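## Task

The date is 13 November 2026. Using the preparation date printed on each label, find every PBS or TBS bottle in the tabletop refrigerator that is over four weeks old, lift each one out and set it upright on the table. Afterwards close the refrigerator's glass door. Any other bottle you disturb must go back to its original spot. The refrigerator must not be moved. The glass beaker on the table must stay upright; pressing or striking it hard, or letting it drop more than a few centimetres, means failure.

## Robot and tools

Robot: two UF850 six-joint arms, left_arm and right_arm, each ending in a sixteen-motor four-digit hand (index, middle, ring, thumb). right_arm has a right hand; left_arm has its mirror image.

Frames. Scene frame: origin at table-top height, halfway between the nominal bases; +z up, +x out over the table, +y toward left_arm. Actual bases: left_arm at (+0.032, +0.364, 0) m, right_arm at (+0.008, -0.421, 0) m, both nearly unrotated. Each arm reports its hand pose, velocities and wrist-camera pose in its own base frame; cam_high and the table use the scene frame. The hand point sits in front of the palm near the index/middle knuckles. Its axes: +z along straightened fingers toward the tips, +y out of the palm face, +x across the palm away from the thumb on the right hand (toward the thumb on the left hand).

Row layout (used by execute_actions and move): 48 numbers, each in [-1, 1], always for both arms. Order: left_arm dx, dy, dz, rx, ry, rz; left hand's 16 motor goals; left current_limit, speed; then the same 24 for right_arm. Pose numbers are offsets, not poses: measured from that arm's Hand target at the start of the action (or move), along that arm's base axes, with 1.0 = 0.6 m or 180 degrees; rx, ry, rz form one rotation vector turning about the Hand target's position. Six zeros re-command the current Hand target. Hand motor order: index_abd, index_mcp, index_pip, index_dip, middle_abd, middle_mcp, middle_pip, middle_dip, ring_abd, ring_mcp, ring_pip, ring_dip, thumb_cmc, thumb_axl, thumb_mcp, thumb_ipl. These are absolute hinge goals scaled between the stops, not offsets; a 0 is a real goal. Straight values: _abd 0.00, _mcp 0.75, _pip 0.58, _dip 0.70, thumb_cmc 0.71, thumb_axl 0.68, thumb_mcp 0.23, thumb_ipl 0.17. Moving toward -1 curls fingers toward the palm and swings the thumb in front of the palm. current_limit maps -1..+1 to 0..550 mA per motor (starts at +0.4); speed sets hinge rate as (speed+1)/2 of 8.5 rad/s (starts at -0.6). To leave a hand unchanged, resend its hand_goal, hand_current_limit and hand_speed.

Tools.
execute_actions(actions, cameras): actions is a list of actions; each action is 1 to 15 rows, one per 1/30 s step, and a short action repeats its last row to fill 15 steps. Every row in an action counts from the same start pose. Images appear only for an empty list or when cameras names them.
move(target, speed, blend, blocking, cameras): target is one row or up to 15 rows, every one offset from the same starting Hand targets. Straight-line paths, all arms finishing together, at least 0.5 s, cut off at 10 s. speed in m/s, 0.002 to 1 (default 0.25), one value or one per target. blend in metres rounds corners (0 = stop at each). blocking=false returns after about 0.5 s while motion continues. No obstacle avoidance. Result adds a move: line (done, off_target, moving, held, fault) and limits (paced = pose clipped; held = steps withheld).
wait(seconds 0 to 10), stop() brakes a running move, zoom_image(camera, region [x0,y0,x1,y1] pixels, at most 504 by 504) for cam_high (896x504), cam_left_wrist or cam_right_wrist (616x616 fisheye), clear_fault(arm), read_manual(section), finished_scene(scene 1 or 2), irreversible.

Results: per arm end_effector_position (m), quat_wxyz, velocities, Hand target (last commanded pose after clipping; next offsets count from it), joint positions and torques, and per hand motor hand_goal, hand_measured, hand_current_ma, hand_state (moving, goal, blocked, overload). Joint velocities may be summarised as within noise.

Behaviour and cautions.
- Each control step the commanded pose is clipped to within 70 mm and 16 degrees of the measured pose; one action may not get there. The hand often stops short; send the remaining gap as an offset. To stop pushing, command the target back beyond the hand point.
- Faster moves lag and stray more and hit harder; pressing past contact pushes harder. Approach objects slowly.
- Avoid paths near an arm's own base (they can flip its shoulder); go around.
- Contact torque at a joint limit (waist 55.2, shoulder 55.2, elbow 46, forearm roll 24.8, wrist pitch 14.9, wrist roll 16.3 N m, held weight included) causes a torque fault; the arm halts until clear_fault. Hand commands sent during a stop are lost.
- A hand motor at 495 mA or more for 5 s overloads and goes slack for 10 s; grip with moderate current_limit.
- Holding loads or stretched poses heats motors; MOTOR HOT appears at 65 °C, brakes engage at 80 °C for 30 to 60 s.
- The clearance check blocks arm-to-arm closeness but not finger closing; any firm contact between the arms or hands can fail the scene.
- Do not drop, release moving items, slam, or hit the fridge, table or beaker; nothing may end up off the table. A loose object may occasionally be nudged by the scene.
- Read labels with cam_high or wrist cameras via zoom_image; calibration can be off by a few millimetres to centimetres.

Each tool is called after "Call:" as name(argument=value, ...) on one line, values as JSON.

## Session

Call:
execute_actions(actions=[])

Scene clock: 0.00 s.
left_arm: end_effector_position=(+0.2399, +0.3099, +0.3919) hand_goal=(+0.000, +0.754, +0.576, +0.696, +0.000, +0.754, +0.576, +0.696, +0.000, +0.754, +0.576, +0.696, +0.714, +0.678, +0.226, +0.168) hand_measured=(+0.000, +0.754, +0.576, +0.696, +0.000, +0.754, +0.576, +0.696, +0.000, +0.754, +0.576, +0.696, +0.714, +0.678, +0.226, +0.168) hand_current_ma=(+0, +0, +0, +0, +0, +0, +0, +0, +0, +0, +0, +0, +0, +0, +0, +0) hand_state=(goal, goal, goal, goal, goal, goal, goal, goal, goal, goal, goal, goal, goal, goal, goal, goal) hand_current_limit=0.40 hand_speed=-0.60 end_effector_quat_wxyz=(+0.006, -0.383, +0.923, -0.035) | right_arm: end_effector_position=(+0.6463, -0.3434, +0.3487) hand_goal=(+0.000, +0.754, +0.576, +0.696, +0.000, +0.754, +0.576, +0.696, +0.000, +0.754, +0.576, +0.696, +0.714, +0.678, +0.226, +0.168) hand_measured=(+0.000, +0.754, +0.576, +0.696, +0.000, +0.754, +0.576, +0.696, +0.000, +0.754, +0.576, +0.696, +0.714, +0.678, +0.226, +0.168) hand_current_ma=(+0, +0, +0, +0, +0, +0, +0, +0, +0, +0, +0, +0, +0, +0, +0, +0) hand_state=(goal, goal, goal, goal, goal, goal, goal, goal, goal, goal, goal, goal, goal, goal, goal, goal) hand_current_limit=0.40 hand_speed=-0.60 end_effector_quat_wxyz=(+0.755, +0.594, +0.244, +0.132)
Joint positions: left_arm=[0.737 0.039 -0.886 -0.086 -0.937 0.001] | right_arm=[-0.306 -0.933 -1.195 0.688 1.545 1.186]
Joint velocities: within noise
Joint torques (N m): no reading
Motor temperatures (°C): left_arm=[27 34 27 37 35 34] | right_arm=[30 35 35 34 33 31]
Hand target: left_arm +0.2399, +0.3099, +0.3919; +0.006, -0.383, +0.923, -0.035 | right_arm +0.6463, -0.3434, +0.3487; +0.755, +0.594, +0.244, +0.132

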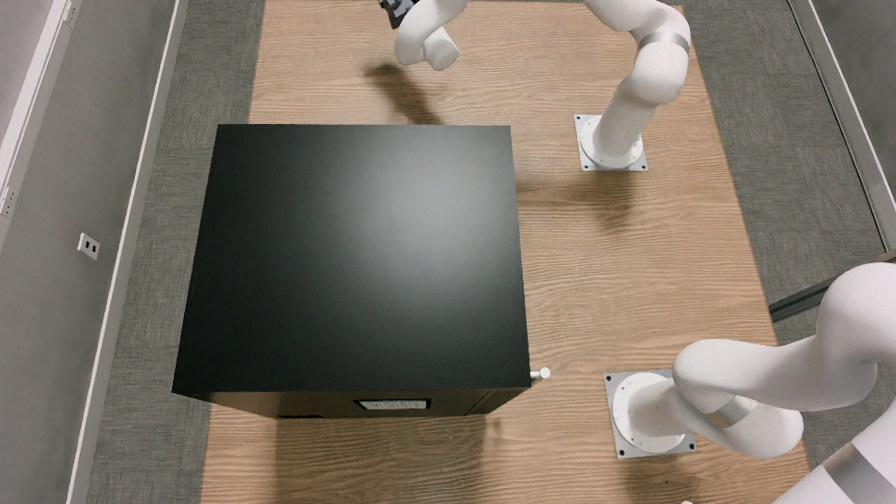

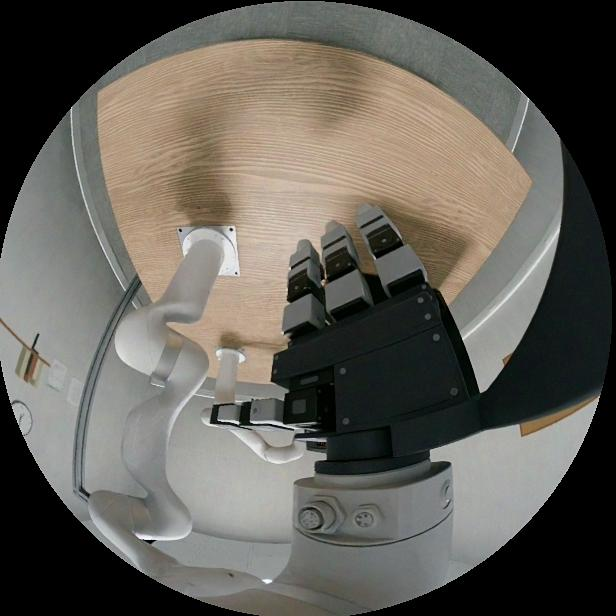

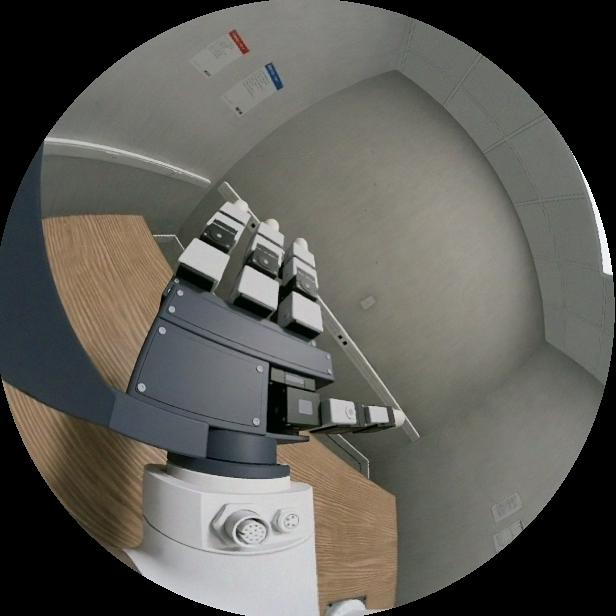

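Call:
zoom_image(camera="cam_high", region=[480, 300, 896, 504])

Call:
zoom_image(camera="cam_high", region=[180, 0, 600, 130])

Call:
zoom_image(camera="cam_left_wrist", region=[70, 30, 560, 500])

Call:
zoom_image(camera="cam_right_wrist", region=[0, 130, 500, 616])

Scaled by 1.212 from the camera's 896x504 image, which has a finer 1280x720 frame.

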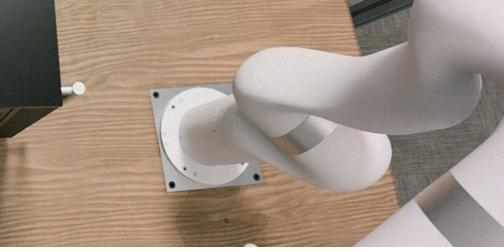

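Scaled by 1.200 from the camera's 896x504 image, which has a finer 1280x720 frame.

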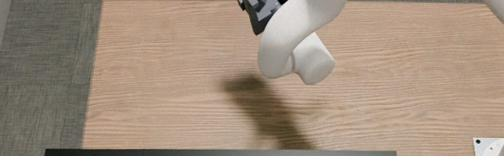

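Scaled by 1.029 from the camera's 616x616 image, which has a finer 880x880 frame.

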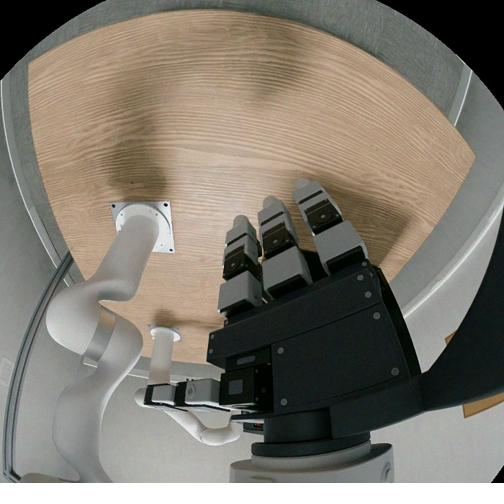

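Scaled by 1.008 from the camera's 616x616 image, which has a finer 880x880 frame.

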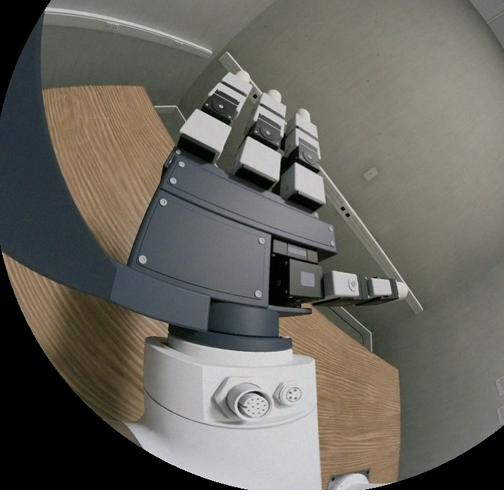

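Call:
move(target=[[-0.0333,-0.35,-0.0167,0.0134,0.0190,0.2496,0,0.754,0.576,0.696,0,0.754,0.576,0.696,0,0.754,0.576,0.696,0.714,0.678,0.226,0.168,0.4,-0.6,0,0,0,0,0,0,0,0.754,0.576,0.696,0,0.754,0.576,0.696,0,0.754,0.576,0.696,0.714,0.678,0.226,0.168,0.4,-0.6],[-0.0667,-0.85,-0.07,0.0134,0.0190,0.2496,0,0.754,0.576,0.696,0,0.754,0.576,0.696,0,0.754,0.576,0.696,0.714,0.678,0.226,0.168,0.4,-0.6,0,0,0,0,0,0,0,0.754,0.576,0.696,0,0.754,0.576,0.696,0,0.754,0.576,0.696,0.714,0.678,0.226,0.168,0.4,-0.6]], blend=[0.05, 0], speed=[0.2], cameras=["cam_high", "cam_left_wrist"])

speed must be one number or one for each of the 2 targets, got a list of 1; nothing of the call was run

Call:
move(target=[[-0.0333,-0.35,-0.0167,0.0134,0.0190,0.2496,0,0.754,0.576,0.696,0,0.754,0.576,0.696,0,0.754,0.576,0.696,0.714,0.678,0.226,0.168,0.4,-0.6,0,0,0,0,0,0,0,0.754,0.576,0.696,0,0.754,0.576,0.696,0,0.754,0.576,0.696,0.714,0.678,0.226,0.168,0.4,-0.6],[-0.0667,-0.85,-0.07,0.0134,0.0190,0.2496,0,0.754,0.576,0.696,0,0.754,0.576,0.696,0,0.754,0.576,0.696,0.714,0.678,0.226,0.168,0.4,-0.6,0,0,0,0,0,0,0,0.754,0.576,0.696,0,0.754,0.576,0.696,0,0.754,0.576,0.696,0.714,0.678,0.226,0.168,0.4,-0.6]], blend=[0.05, 0], speed=0.2, cameras=["cam_high", "cam_left_wrist"])

Scene clock: 22.77 s.
left_arm: end_effector_position=(+0.1999, -0.2001, +0.3499) hand_goal=(+0.000, +0.754, +0.576, +0.696, +0.000, +0.754, +0.576, +0.696, +0.000, +0.754, +0.576, +0.696, +0.714, +0.678, +0.226, +0.168) hand_measured=(+0.000, +0.754, +0.576, +0.696, +0.000, +0.754, +0.576, +0.696, +0.000, +0.754, +0.576, +0.696, +0.714, +0.678, +0.224, +0.168) hand_current_ma=(+0, -3, +3, +0, +0, -3, +3, +0, +0, -3, +3, +0, +1, -3, -11, -1) hand_state=(goal, goal, goal, goal, goal, goal, goal, goal, goal, goal, goal, goal, goal, goal, goal, goal) hand_current_limit=0.40 hand_speed=-0.60 end_effector_quat_wxyz=(+0.000, +0.707, -0.707, -0.001) | right_arm: end_effector_position=(+0.6463, -0.3434, +0.3487) hand_goal=(+0.000, +0.754, +0.576, +0.696, +0.000, +0.754, +0.576, +0.696, +0.000, +0.754, +0.576, +0.696, +0.714, +0.678, +0.226, +0.168) hand_measured=(+0.000, +0.762, +0.576, +0.696, +0.000, +0.760, +0.576, +0.696, +0.000, +0.760, +0.576, +0.696, +0.720, +0.678, +0.226, +0.168) hand_current_ma=(+0, +1, +0, +0, +0, +1, +0, +0, +0, +1, +0, +0, +1, +0, +0, +0) hand_state=(goal, goal, goal, goal, goal, goal, goal, goal, goal, goal, goal, goal, goal, goal, goal, goal) hand_current_limit=0.40 hand_speed=-0.60 end_effector_quat_wxyz=(+0.755, +0.594, +0.244, +0.132)
Joint positions: left_arm=[-0.557 0.207 -0.625 0.001 -0.833 -2.129] | right_arm=[-0.306 -0.933 -1.195 0.688 1.545 1.186]
Joint torques (N m): left_arm=[-9.32 -1.37 -29.44 3.7 1.18 -1.73] | right_arm=[0.29 28.77 -13.28 0.05 1.52 -0.02]
Hand target: left_arm +0.1999, -0.2001, +0.3499; +0.000, +0.707, -0.707, -0.001 | right_arm +0.6463, -0.3434, +0.3487; +0.755, +0.594, +0.244, +0.132
Off the commanded pose: left_arm 0.000 m, 0 deg | right_arm 0.000 m, 0 deg.
move: done
camera_calibration:
cam_left_wrist: T_world_to_cam=[[0.598915, 0.80071, -0.0127867, 0.0147672], [0.528586, -0.383277, 0.757427, -0.496831], [0.601578, -0.460393, -0.652795, 0.13883], [0, 0, 0, 1]] pos_world=[0.170256, -0.138332, 0.467129]
Images, in order (width x height): cam_high 896x504, cam_left_wrist 616x616.

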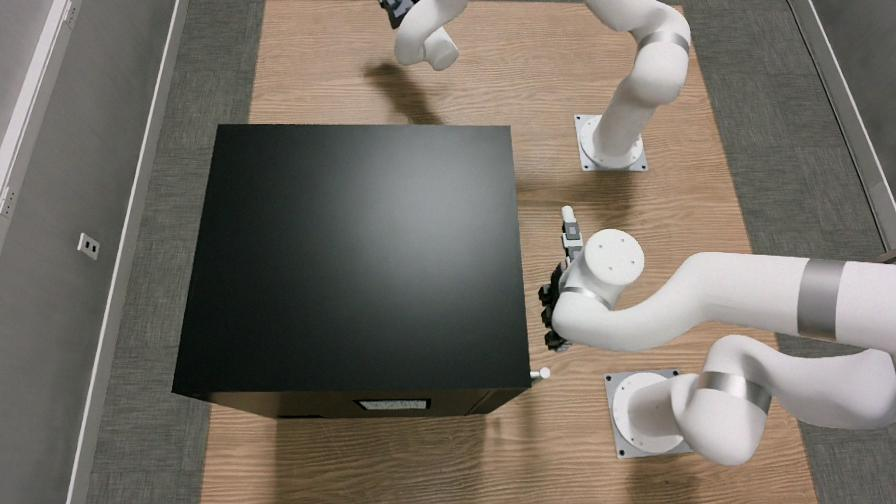

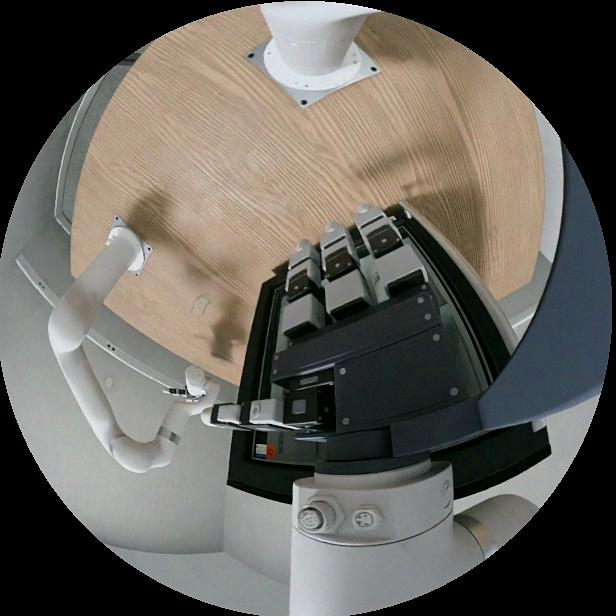

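Call:
zoom_image(camera="cam_left_wrist", region=[120, 220, 320, 420])

Call:
zoom_image(camera="cam_left_wrist", region=[220, 180, 560, 520])

Scaled by 2.520 from the camera's 616x616 image, which has a finer 880x880 frame.

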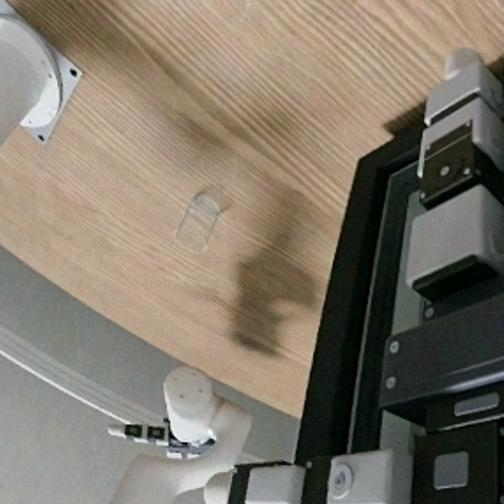

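Scaled by 1.482 from the camera's 616x616 image, which has a finer 880x880 frame.

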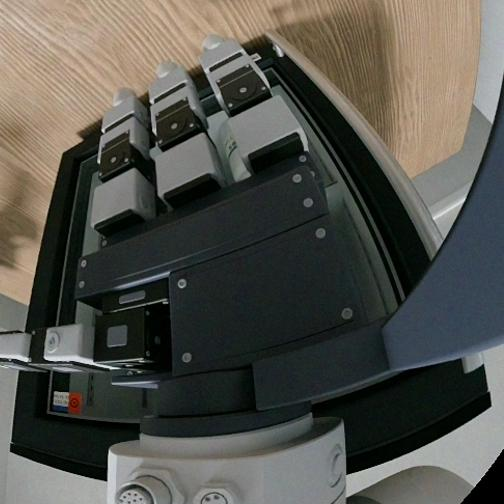

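Call:
move(target=[0.05,-0.25,-0.133,-0.299,-0.1724,0.6128,0,0.754,0.576,0.696,0,0.754,0.576,0.696,0,0.754,0.576,0.696,0.714,0.678,0.226,0.168,0.4,-0.6,0,0,0,0,0,0,0,0.754,0.576,0.696,0,0.754,0.576,0.696,0,0.754,0.576,0.696,0.714,0.678,0.226,0.168,0.4,-0.6], speed=0.3, cameras=["cam_high", "cam_left_wrist"])

Scene clock: 29.07 s.
left_arm: end_effector_position=(+0.2298, -0.3502, +0.2701) hand_goal=(+0.000, +0.754, +0.576, +0.696, +0.000, +0.754, +0.576, +0.696, +0.000, +0.754, +0.576, +0.696, +0.714, +0.678, +0.226, +0.168) hand_measured=(+0.000, +0.754, +0.576, +0.696, +0.000, +0.754, +0.576, +0.696, +0.000, +0.754, +0.576, +0.696, +0.716, +0.678, +0.224, +0.168) hand_current_ma=(+0, +2, +3, +0, +0, +2, +3, +0, +0, +2, +3, +0, +6, -3, -11, -1) hand_state=(goal, goal, goal, goal, goal, goal, goal, goal, goal, goal, goal, goal, goal, goal, goal, goal) hand_current_limit=0.40 hand_speed=-0.60 end_effector_quat_wxyz=(+0.114, +0.868, +0.233, +0.423) | right_arm: end_effector_position=(+0.6463, -0.3434, +0.3487) hand_goal=(+0.000, +0.754, +0.576, +0.696, +0.000, +0.754, +0.576, +0.696, +0.000, +0.754, +0.576, +0.696, +0.714, +0.678, +0.226, +0.168) hand_measured=(+0.000, +0.762, +0.576, +0.696, +0.000, +0.760, +0.576, +0.696, +0.000, +0.760, +0.576, +0.696, +0.720, +0.678, +0.226, +0.168) hand_current_ma=(+0, +1, +0, +0, +0, +1, +0, +0, +0, +1, +0, +0, +1, +0, +0, +0) hand_state=(goal, goal, goal, goal, goal, goal, goal, goal, goal, goal, goal, goal, goal, goal, goal, goal) hand_current_limit=0.40 hand_speed=-0.60 end_effector_quat_wxyz=(+0.755, +0.594, +0.244, +0.132)
Joint positions: left_arm=[-1.507 -0.165 -0.346 -1.646 0.908 -3.438] | right_arm=[-0.306 -0.933 -1.195 0.688 1.545 1.186]
Joint torques (N m): left_arm=[6.87 3.62 -21.69 -2.89 2.31 1.24] | right_arm=[0.08 28.3 -12.74 0.11 1.46 -0.14]
Hand target: left_arm +0.2299, -0.3501, +0.2701; +0.114, +0.868, +0.233, +0.423 | right_arm +0.6463, -0.3434, +0.3487; +0.755, +0.594, +0.244, +0.132
Off the commanded pose: left_arm 0.000 m, 0 deg | right_arm 0.000 m, 0 deg.
move: done; limits=paced
camera_calibration:
cam_left_wrist: T_world_to_cam=[[-0.601162, 0.118207, -0.790336, 0.362769], [-0.554917, 0.649921, 0.519297, 0.165388], [0.575041, 0.750752, -0.325113, 0.341362], [0, 0, 0, 1]] pos_world=[0.113562, -0.406649, 0.311805]
Images, in order (width x height): cam_high 896x504, cam_left_wrist 616x616.

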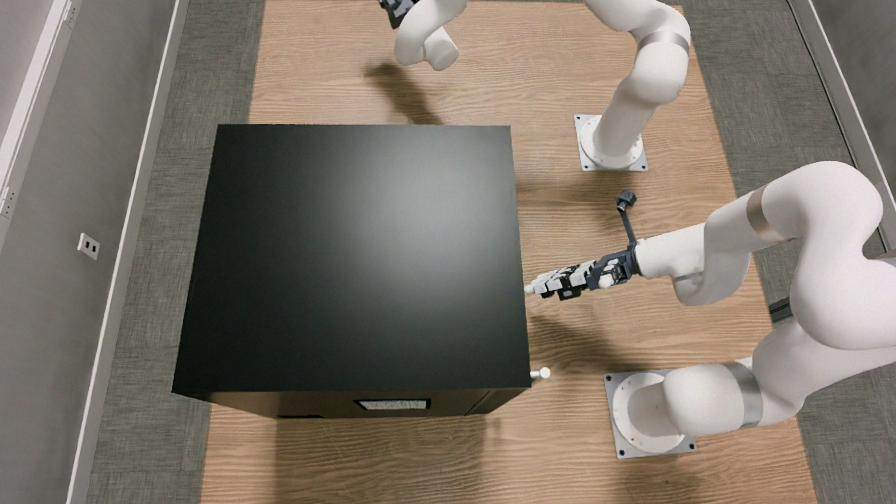

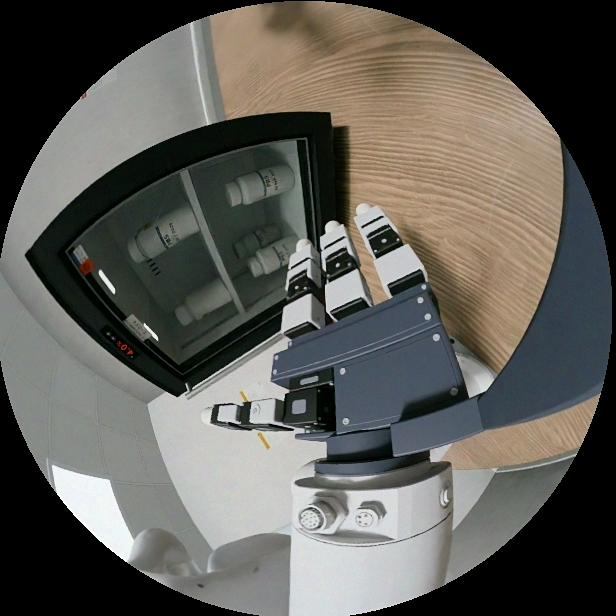

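Excellent view. Zoom.

Call:
zoom_image(camera="cam_left_wrist", region=[30, 110, 340, 400])

Call:
zoom_image(camera="cam_left_wrist", region=[110, 190, 220, 300])

Call:
zoom_image(camera="cam_left_wrist", region=[215, 150, 305, 240])

Call:
zoom_image(camera="cam_left_wrist", region=[215, 210, 305, 300])

Scaled by 1.626 from the camera's 616x616 image, which has a finer 880x880 frame.

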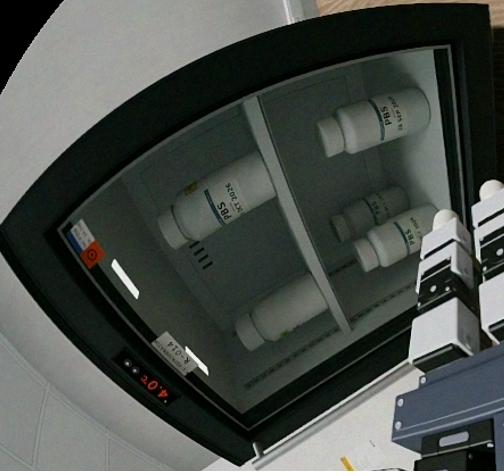

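Scaled by 4.582 from the camera's 616x616 image, which has a finer 880x880 frame.

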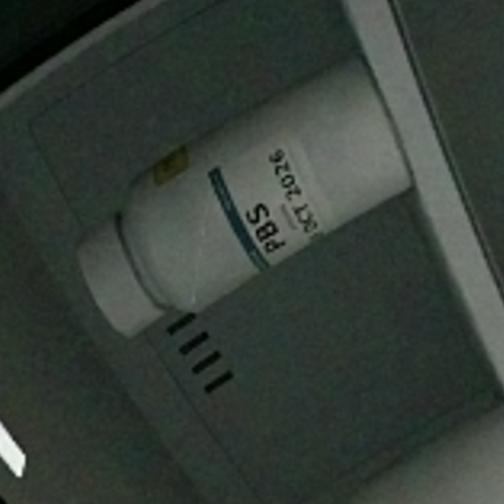

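Scaled by 5.600 from the camera's 616x616 image, which has a finer 880x880 frame.

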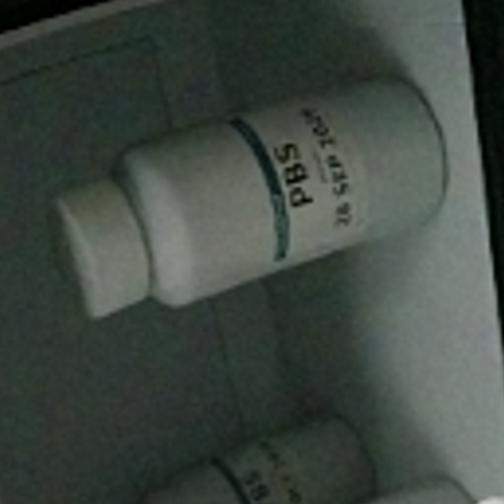

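Scaled by 5.600 from the camera's 616x616 image, which has a finer 880x880 frame.

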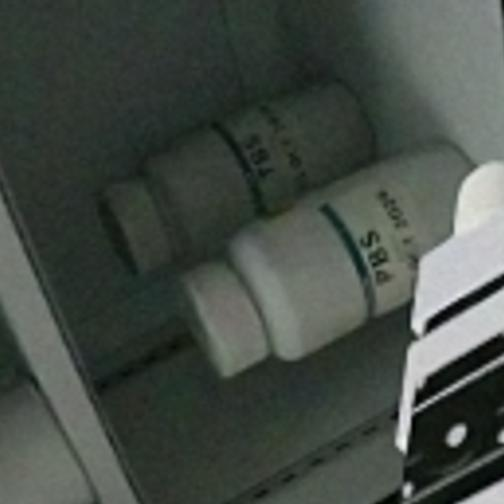

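Call:
zoom_image(camera="cam_left_wrist", region=[150, 310, 310, 450])

Call:
zoom_image(camera="cam_left_wrist", region=[60, 220, 220, 380])

Call:
zoom_image(camera="cam_left_wrist", region=[160, 240, 300, 380])

Scaled by 3.150 from the camera's 616x616 image, which has a finer 880x880 frame.

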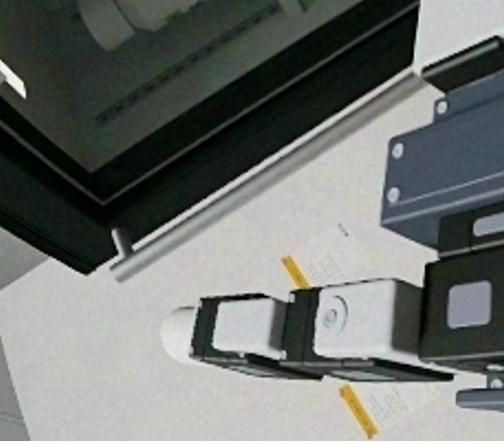

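Scaled by 3.150 from the camera's 616x616 image, which has a finer 880x880 frame.

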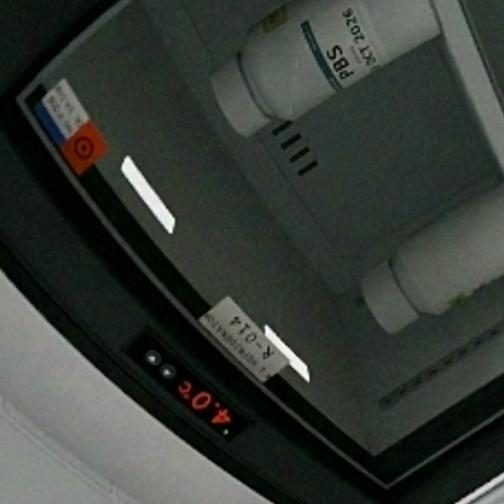

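Scaled by 3.600 from the camera's 616x616 image, which has a finer 880x880 frame.

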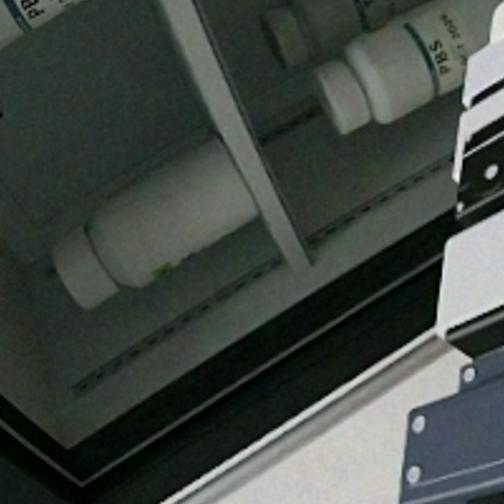

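Call:
move(target=[[-0.05,0.25,0.133,0.299,0.1724,-0.6128,0,0.754,0.576,0.696,0,0.754,0.576,0.696,0,0.754,0.576,0.696,0.714,0.678,0.226,0.168,0.4,-0.6,0,0,0,0,0,0,0,0.754,0.576,0.696,0,0.754,0.576,0.696,0,0.754,0.576,0.696,0.714,0.678,0.226,0.168,0.4,-0.6],[-0.0165,0.75,0.183,0.4138,0.0261,-0.8170,0,0.754,0.576,0.696,0,0.754,0.576,0.696,0,0.754,0.576,0.696,0.714,0.678,0.226,0.168,0.4,-0.6,0,0,0,0,0,0,0,0.754,0.576,0.696,0,0.754,0.576,0.696,0,0.754,0.576,0.696,0.714,0.678,0.226,0.168,0.4,-0.6]], blend=[0.04, 0], speed=0.3, cameras=["cam_left_wrist"])

Scene clock: 47.53 s.
left_arm: end_effector_position=(+0.2200, +0.0999, +0.3799) hand_goal=(+0.000, +0.754, +0.576, +0.696, +0.000, +0.754, +0.576, +0.696, +0.000, +0.754, +0.576, +0.696, +0.714, +0.678, +0.226, +0.168) hand_measured=(+0.000, +0.754, +0.576, +0.696, +0.000, +0.754, +0.576, +0.696, +0.000, +0.754, +0.576, +0.696, +0.716, +0.678, +0.224, +0.168) hand_current_ma=(-1, +0, +3, +0, -1, +1, +3, +0, -1, +1, +3, +0, +5, -3, -12, -1) hand_state=(goal, goal, goal, goal, goal, goal, goal, goal, goal, goal, goal, goal, goal, goal, goal, goal) hand_current_limit=0.40 hand_speed=-0.60 end_effector_quat_wxyz=(+0.006, -0.383, +0.923, -0.034) | right_arm: end_effector_position=(+0.6463, -0.3434, +0.3487) hand_goal=(+0.000, +0.754, +0.576, +0.696, +0.000, +0.754, +0.576, +0.696, +0.000, +0.754, +0.576, +0.696, +0.714, +0.678, +0.226, +0.168) hand_measured=(+0.000, +0.762, +0.576, +0.696, +0.000, +0.760, +0.576, +0.696, +0.000, +0.760, +0.576, +0.696, +0.720, +0.678, +0.226, +0.168) hand_current_ma=(+0, +1, +0, +0, +0, +1, +0, +0, +0, +1, +0, +0, +1, +0, +0, +0) hand_state=(goal, goal, goal, goal, goal, goal, goal, goal, goal, goal, goal, goal, goal, goal, goal, goal) hand_current_limit=0.40 hand_speed=-0.60 end_effector_quat_wxyz=(+0.755, +0.594, +0.244, +0.132)
Joint positions: left_arm=[0.235 0.363 -0.592 -0.082 -0.933 -0.503] | right_arm=[-0.306 -0.933 -1.195 0.688 1.545 1.186]
Joint torques (N m): left_arm=[7.46 -6.51 -30.6 -2.83 -1.71 1.31] | right_arm=[0.57 28.03 -13.19 -0.23 1.59 -0.06]
Hand target: left_arm +0.2200, +0.0999, +0.3799; +0.006, -0.383, +0.923, -0.034 | right_arm +0.6463, -0.3434, +0.3487; +0.755, +0.594, +0.244, +0.132
Off the commanded pose: left_arm 0.000 m, 0 deg | right_arm 0.000 m, 0 deg.
move: done; limits=paced
camera_calibration:
cam_left_wrist: T_world_to_cam=[[0.9896, 0.14294, 0.0160978, -0.268346], [0.0734709, -0.598494, 0.797751, -0.308941], [0.123665, -0.788272, -0.602772, 0.403252], [0, 0, 0, 1]] pos_world=[0.238385, 0.171331, 0.493847]
Images, in order (width x height): cam_left_wrist 616x616.

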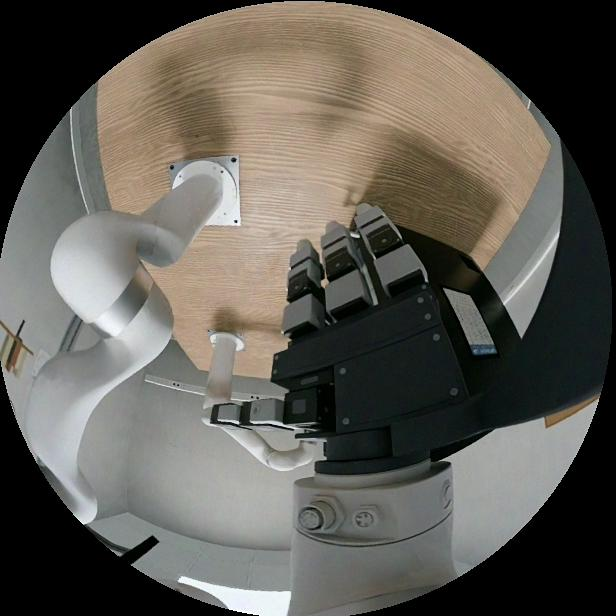

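Call:
move(target=[0.1,0.1667,0.0333,-0.2118,-0.5666,-0.5420,0,0.754,0.5,-0.9,0,0.754,0.5,-0.9,0,0.754,0.5,-0.9,0.714,0.678,0.226,0.168,0.4,-0.6,0,0,0,0,0,0,0,0.754,0.576,0.696,0,0.754,0.576,0.696,0,0.754,0.576,0.696,0.714,0.678,0.226,0.168,0.4,-0.6], speed=0.4, cameras=["cam_high", "cam_left_wrist"])

Scene clock: 51.93 s.
left_arm: end_effector_position=(+0.2800, +0.1999, +0.3999) hand_goal=(+0.000, +0.754, +0.500, -0.900, +0.000, +0.754, +0.500, -0.900, +0.000, +0.754, +0.500, -0.900, +0.714, +0.678, +0.226, +0.168) hand_measured=(+0.000, +0.752, +0.502, -0.898, +0.000, +0.752, +0.502, -0.898, +0.000, +0.752, +0.502, -0.898, +0.712, +0.678, +0.224, +0.168) hand_current_ma=(+3, -9, +7, +10, +3, -10, +8, +11, +3, -10, +7, +11, -10, -3, -10, -1) hand_state=(goal, goal, goal, goal, goal, goal, goal, goal, goal, goal, goal, goal, goal, goal, goal, goal) hand_current_limit=0.40 hand_speed=-0.60 end_effector_quat_wxyz=(+0.501, +0.499, +0.500, -0.500) | right_arm: end_effector_position=(+0.6463, -0.3434, +0.3487) hand_goal=(+0.000, +0.754, +0.576, +0.696, +0.000, +0.754, +0.576, +0.696, +0.000, +0.754, +0.576, +0.696, +0.714, +0.678, +0.226, +0.168) hand_measured=(+0.000, +0.762, +0.576, +0.696, +0.000, +0.760, +0.576, +0.696, +0.000, +0.760, +0.576, +0.696, +0.720, +0.678, +0.226, +0.168) hand_current_ma=(+0, +1, +0, +0, +0, +1, +0, +0, +0, +1, +0, +0, +1, +0, +0, +0) hand_state=(goal, goal, goal, goal, goal, goal, goal, goal, goal, goal, goal, goal, goal, goal, goal, goal) hand_current_limit=0.40 hand_speed=-0.60 end_effector_quat_wxyz=(+0.755, +0.594, +0.244, +0.132)
Joint positions: left_arm=[1.137 -0.347 -0.828 -0.484 -2.004 2.925] | right_arm=[-0.306 -0.933 -1.195 0.688 1.545 1.186]
Joint torques (N m): left_arm=[-7.56 16.76 -25.81 2.62 -2.81 1.38] | right_arm=[0.26 27.46 -12.78 -0.33 1.63 -0.01]
Hand target: left_arm +0.2800, +0.1999, +0.3998; +0.501, +0.499, +0.500, -0.500 | right_arm +0.6463, -0.3434, +0.3487; +0.755, +0.594, +0.244, +0.132
Off the commanded pose: left_arm 0.000 m, 0 deg | right_arm 0.000 m, 0 deg.
move: done
camera_calibration:
cam_left_wrist: T_world_to_cam=[[-0.599535, -0.0131931, 0.80024, -0.179659], [-0.528932, 0.756924, -0.383794, 0.10078], [-0.600657, -0.65337, -0.460781, 0.605757], [0, 0, 0, 1]] pos_world=[0.309446, 0.31713, 0.46157]
Images, in order (width x height): cam_high 896x504, cam_left_wrist 616x616.

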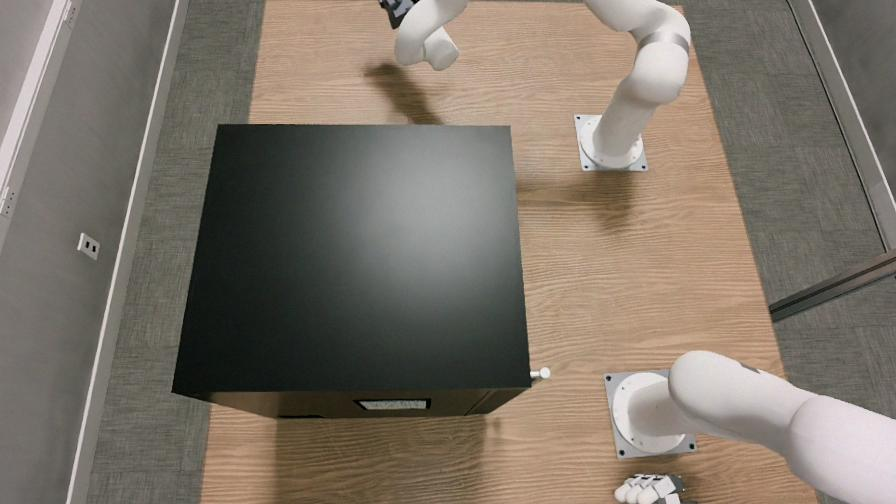

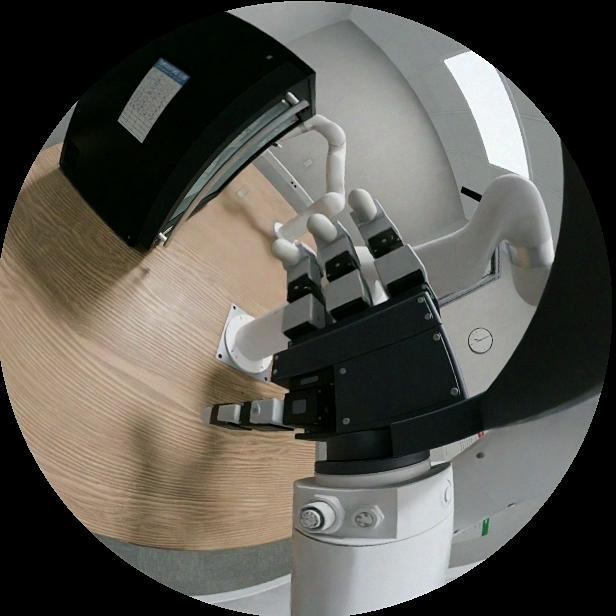

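Call:
zoom_image(camera="cam_left_wrist", region=[110, 60, 340, 290])

Call:
zoom_image(camera="cam_high", region=[480, 340, 580, 400])

Scaled by 2.191 from the camera's 616x616 image, which has a finer 880x880 frame.

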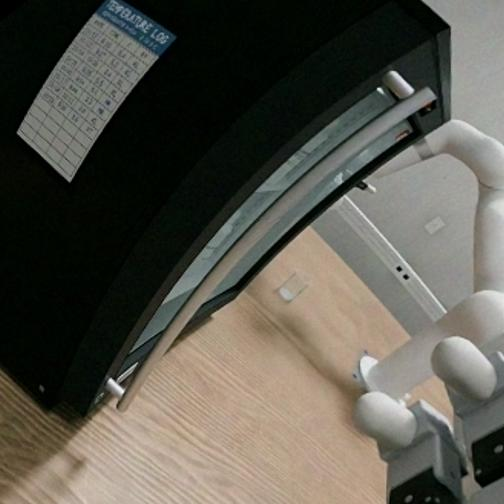

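Scaled by 5.040 from the camera's 896x504 image, which has a finer 1280x720 frame.

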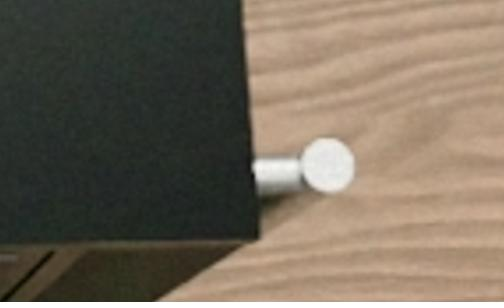

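Call:
move(target=[0.0917,-0.3983,-0.1667,0,0,0,0,0.616,0.285,-0.609,0,0.616,0.285,-0.609,0,0.616,0.285,-0.609,0.714,0.678,0.226,0.168,0.4,-0.6,0,0,0,0,0,0,0,0.754,0.576,0.696,0,0.754,0.576,0.696,0,0.754,0.576,0.696,0.714,0.678,0.226,0.168,0.4,-0.6], speed=0.2, cameras=["cam_high", "cam_left_wrist"])

Call:
zoom_image(camera="cam_left_wrist", region=[200, 120, 450, 370])

Scene clock: 57.67 s.
left_arm: end_effector_position=(+0.3350, -0.0391, +0.2998) hand_goal=(+0.000, +0.616, +0.286, -0.608, +0.000, +0.616, +0.286, -0.608, +0.000, +0.616, +0.286, -0.608, +0.714, +0.678, +0.226, +0.168) hand_measured=(+0.000, +0.618, +0.288, -0.610, +0.002, +0.618, +0.288, -0.610, +0.000, +0.618, +0.288, -0.610, +0.712, +0.678, +0.224, +0.168) hand_current_ma=(+3, +8, +10, -10, +3, +9, +12, -11, +3, +9, +11, -11, -10, -3, -8, -1) hand_state=(goal, goal, goal, goal, goal, goal, goal, goal, goal, goal, goal, goal, goal, goal, goal, goal) hand_current_limit=0.40 hand_speed=-0.60 end_effector_quat_wxyz=(+0.501, +0.499, +0.500, -0.500) | right_arm: end_effector_position=(+0.6463, -0.3434, +0.3487) hand_goal=(+0.000, +0.754, +0.576, +0.696, +0.000, +0.754, +0.576, +0.696, +0.000, +0.754, +0.576, +0.696, +0.714, +0.678, +0.226, +0.168) hand_measured=(+0.000, +0.762, +0.576, +0.696, +0.000, +0.760, +0.576, +0.696, +0.000, +0.760, +0.576, +0.696, +0.720, +0.678, +0.226, +0.168) hand_current_ma=(+0, +1, +0, +0, +0, +1, +0, +0, +0, +1, +0, +0, +1, +0, +0, +0) hand_state=(goal, goal, goal, goal, goal, goal, goal, goal, goal, goal, goal, goal, goal, goal, goal, goal) hand_current_limit=0.40 hand_speed=-0.60 end_effector_quat_wxyz=(+0.755, +0.594, +0.244, +0.132)
Joint positions: left_arm=[0.627 -0.321 -0.405 -0.947 -1.621 3.073] | right_arm=[-0.306 -0.933 -1.195 0.688 1.545 1.186]
Joint torques (N m): left_arm=[-8.23 7.7 -5.56 -3.03 0.02 1.47] | right_arm=[0.63 29.44 -13.17 -0.16 1.57 -0.08]
Hand target: left_arm +0.3350, -0.0391, +0.2998; +0.501, +0.499, +0.500, -0.500 | right_arm +0.6463, -0.3434, +0.3487; +0.755, +0.594, +0.244, +0.132
Off the commanded pose: left_arm 0.000 m, 0 deg | right_arm 0.000 m, 0 deg.
move: done
camera_calibration:
cam_left_wrist: T_world_to_cam=[[-0.599453, -0.0131017, 0.800303, -0.0698725], [-0.528877, 0.756982, -0.383754, 0.272282], [-0.600787, -0.653304, -0.460704, 0.436639], [0, 0, 0, 1]] pos_world=[0.364446, 0.0782302, 0.36157]
Images, in order (width x height): cam_high 896x504, cam_left_wrist 616x616.

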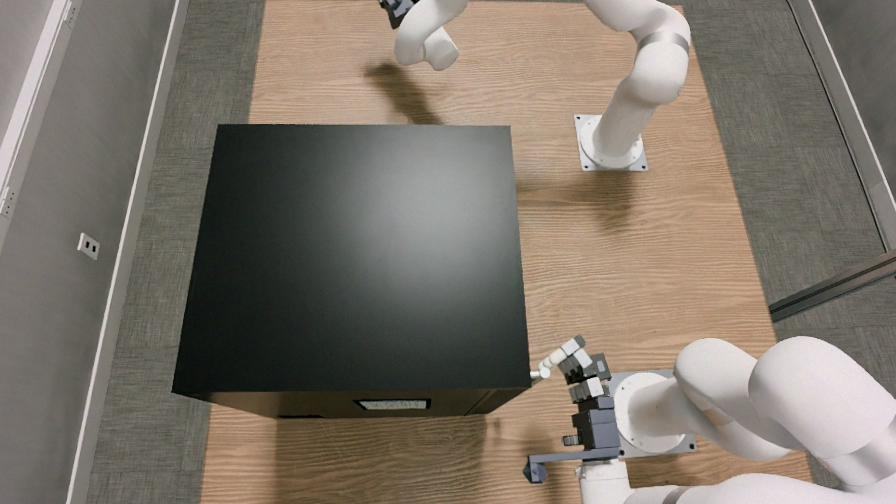

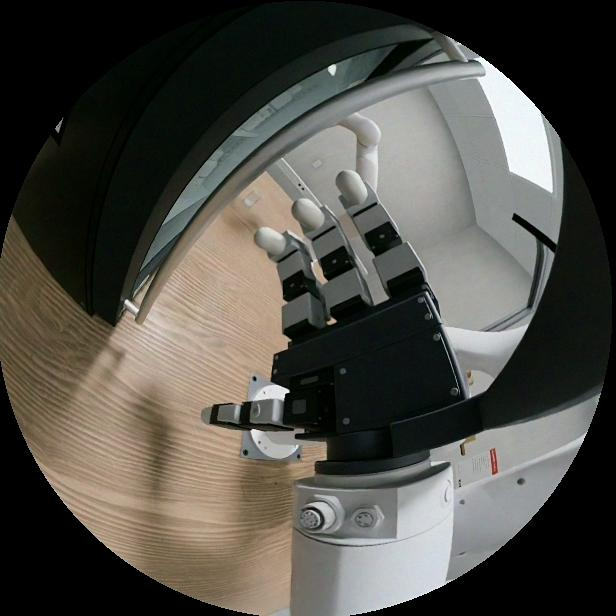

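Scaled by 2.016 from the camera's 616x616 image, which has a finer 880x880 frame.

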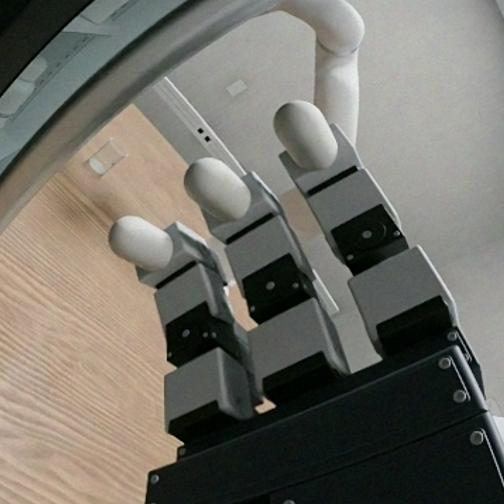

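Call:
move(target=[0.1258,-0.01,0,0,0,0,0,0.616,0.285,-0.609,0,0.616,0.285,-0.609,0,0.616,0.285,-0.609,0.714,0.678,0.226,0.168,0.4,-0.6,0,0,0,0,0,0,0,0.754,0.576,0.696,0,0.754,0.576,0.696,0,0.754,0.576,0.696,0.714,0.678,0.226,0.168,0.4,-0.6], speed=0.08, cameras=["cam_high", "cam_left_wrist"])

Call:
zoom_image(camera="cam_left_wrist", region=[200, 120, 450, 370])

Scene clock: 61.30 s.
left_arm: end_effector_position=(+0.4105, -0.0451, +0.2998) hand_goal=(+0.000, +0.616, +0.286, -0.608, +0.000, +0.616, +0.286, -0.608, +0.000, +0.616, +0.286, -0.608, +0.714, +0.678, +0.226, +0.168) hand_measured=(+0.000, +0.618, +0.288, -0.610, +0.002, +0.618, +0.288, -0.610, +0.000, +0.618, +0.288, -0.610, +0.712, +0.678, +0.224, +0.168) hand_current_ma=(+3, +8, +10, -10, +3, +9, +12, -11, +3, +9, +11, -11, -10, -3, -8, -1) hand_state=(goal, goal, goal, goal, goal, goal, goal, goal, goal, goal, goal, goal, goal, goal, goal, goal) hand_current_limit=0.40 hand_speed=-0.60 end_effector_quat_wxyz=(+0.501, +0.499, +0.500, -0.500) | right_arm: end_effector_position=(+0.6463, -0.3434, +0.3487) hand_goal=(+0.000, +0.754, +0.576, +0.696, +0.000, +0.754, +0.576, +0.696, +0.000, +0.754, +0.576, +0.696, +0.714, +0.678, +0.226, +0.168) hand_measured=(+0.000, +0.762, +0.576, +0.696, +0.000, +0.760, +0.576, +0.696, +0.000, +0.760, +0.576, +0.696, +0.720, +0.678, +0.226, +0.168) hand_current_ma=(+0, +1, +0, +0, +0, +1, +0, +0, +0, +1, +0, +0, +1, +0, +0, +0) hand_state=(goal, goal, goal, goal, goal, goal, goal, goal, goal, goal, goal, goal, goal, goal, goal, goal) hand_current_limit=0.40 hand_speed=-0.60 end_effector_quat_wxyz=(+0.755, +0.594, +0.244, +0.132)
Joint positions: left_arm=[0.493 -0.414 -0.565 -1.084 -1.643 3.009] | right_arm=[-0.306 -0.933 -1.195 0.688 1.545 1.186]
Joint torques (N m): left_arm=[-7.98 13.2 -20.47 -3.22 -2.82 -1.55] | right_arm=[0.25 29.32 -12.88 -0.21 1.6 -0.08]
Hand target: left_arm +0.4105, -0.0451, +0.2998; +0.501, +0.499, +0.500, -0.500 | right_arm +0.6463, -0.3434, +0.3487; +0.755, +0.594, +0.244, +0.132
Off the commanded pose: left_arm 0.000 m, 0 deg | right_arm 0.000 m, 0 deg.
move: done
camera_calibration:
cam_left_wrist: T_world_to_cam=[[-0.599521, -0.0130967, 0.800252, -0.0246442], [-0.528873, 0.756948, -0.383826, 0.316781], [-0.600722, -0.653344, -0.460733, 0.478063], [0, 0, 0, 1]] pos_world=[0.439946, 0.0722302, 0.36157]
Images, in order (width x height): cam_high 896x504, cam_left_wrist 616x616.

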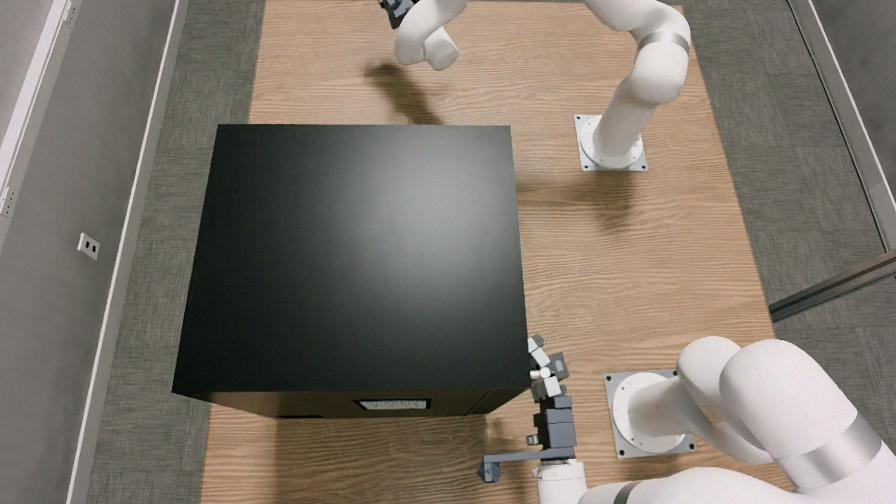

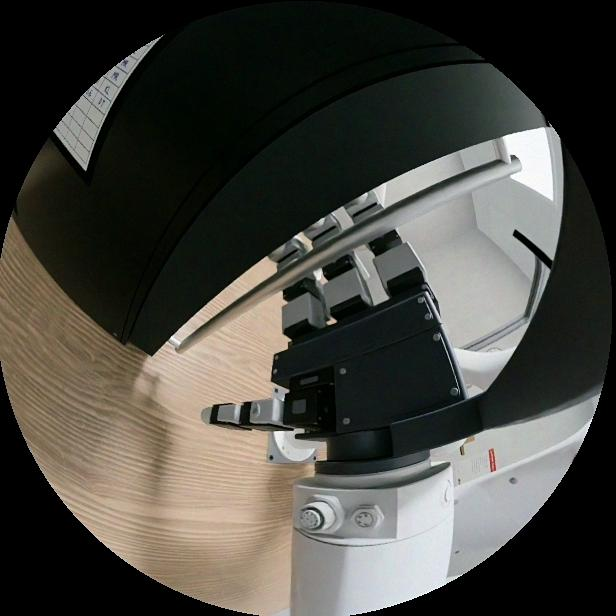

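Scaled by 2.016 from the camera's 616x616 image, which has a finer 880x880 frame.

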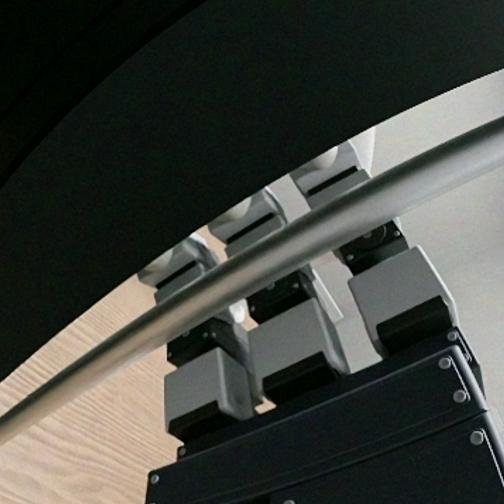

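Call:
move(target=[0,0,0,0,0,0,0,0.616,-0.2,-0.609,0,0.616,-0.2,-0.609,0,0.616,-0.2,-0.609,0.714,0.678,0.226,0.168,0.4,-0.6,0,0,0,0,0,0,0,0.754,0.576,0.696,0,0.754,0.576,0.696,0,0.754,0.576,0.696,0.714,0.678,0.226,0.168,0.4,-0.6], speed=0.08, cameras=["cam_high", "cam_left_wrist"])

Call:
zoom_image(camera="cam_left_wrist", region=[200, 120, 450, 370])

Scene clock: 62.47 s.
left_arm: end_effector_position=(+0.4105, -0.0451, +0.2998) hand_goal=(+0.000, +0.616, -0.200, -0.608, +0.000, +0.616, -0.200, -0.608, +0.000, +0.616, -0.200, -0.608, +0.714, +0.678, +0.226, +0.168) hand_measured=(+0.000, +0.622, -0.196, -0.610, +0.002, +0.620, -0.196, -0.610, +0.000, +0.618, -0.198, -0.610, +0.712, +0.678, +0.224, +0.168) hand_current_ma=(+3, +23, +16, -10, +3, +15, +14, -11, +3, +10, +11, -11, -10, -3, -8, -1) hand_state=(goal, goal, goal, goal, goal, goal, goal, goal, goal, goal, goal, goal, goal, goal, goal, goal) hand_current_limit=0.40 hand_speed=-0.60 end_effector_quat_wxyz=(+0.501, +0.499, +0.500, -0.500) | right_arm: end_effector_position=(+0.6463, -0.3434, +0.3487) hand_goal=(+0.000, +0.754, +0.576, +0.696, +0.000, +0.754, +0.576, +0.696, +0.000, +0.754, +0.576, +0.696, +0.714, +0.678, +0.226, +0.168) hand_measured=(+0.000, +0.762, +0.576, +0.696, +0.000, +0.760, +0.576, +0.696, +0.000, +0.760, +0.576, +0.696, +0.720, +0.678, +0.226, +0.168) hand_current_ma=(+0, +1, +0, +0, +0, +1, +0, +0, +0, +1, +0, +0, +1, +0, +0, +0) hand_state=(goal, goal, goal, goal, goal, goal, goal, goal, goal, goal, goal, goal, goal, goal, goal, goal) hand_current_limit=0.40 hand_speed=-0.60 end_effector_quat_wxyz=(+0.755, +0.594, +0.244, +0.132)
Joint positions: left_arm=[0.493 -0.414 -0.565 -1.084 -1.643 3.009] | right_arm=[-0.306 -0.933 -1.195 0.688 1.545 1.186]
Joint torques (N m): left_arm=[-6.86 14.77 -20.4 -3.34 -2.78 -1.59] | right_arm=[0.22 29.1 -12.9 -0.1 1.62 -0.15]
Hand target: left_arm +0.4105, -0.0451, +0.2998; +0.501, +0.499, +0.500, -0.500 | right_arm +0.6463, -0.3434, +0.3487; +0.755, +0.594, +0.244, +0.132
Off the commanded pose: left_arm 0.000 m, 0 deg | right_arm 0.000 m, 0 deg.
move: done
camera_calibration:
cam_left_wrist: T_world_to_cam=[[-0.599521, -0.0130967, 0.800252, -0.0246442], [-0.528873, 0.756948, -0.383826, 0.316781], [-0.600722, -0.653344, -0.460733, 0.478063], [0, 0, 0, 1]] pos_world=[0.439946, 0.0722302, 0.36157]
Images, in order (width x height): cam_high 896x504, cam_left_wrist 616x616.

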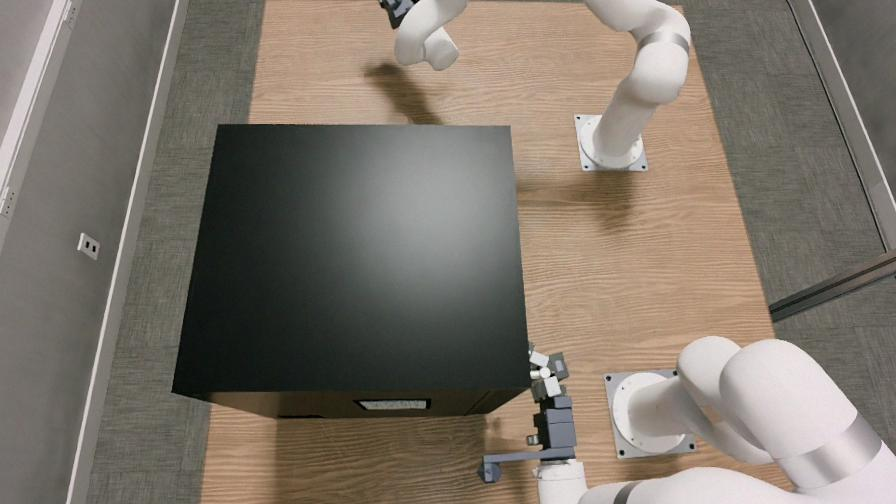

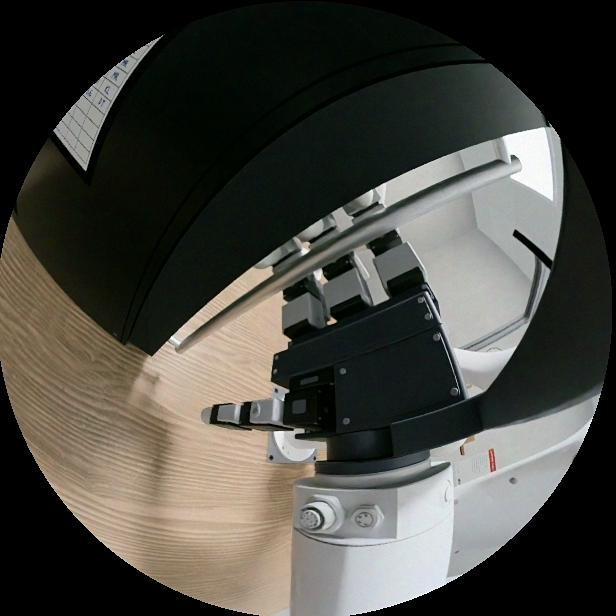

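Scaled by 2.016 from the camera's 616x616 image, which has a finer 880x880 frame.

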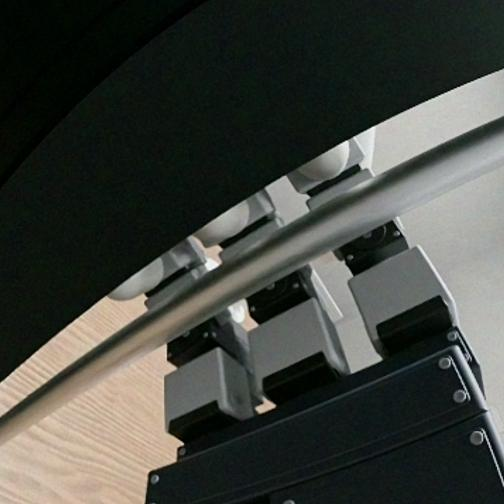

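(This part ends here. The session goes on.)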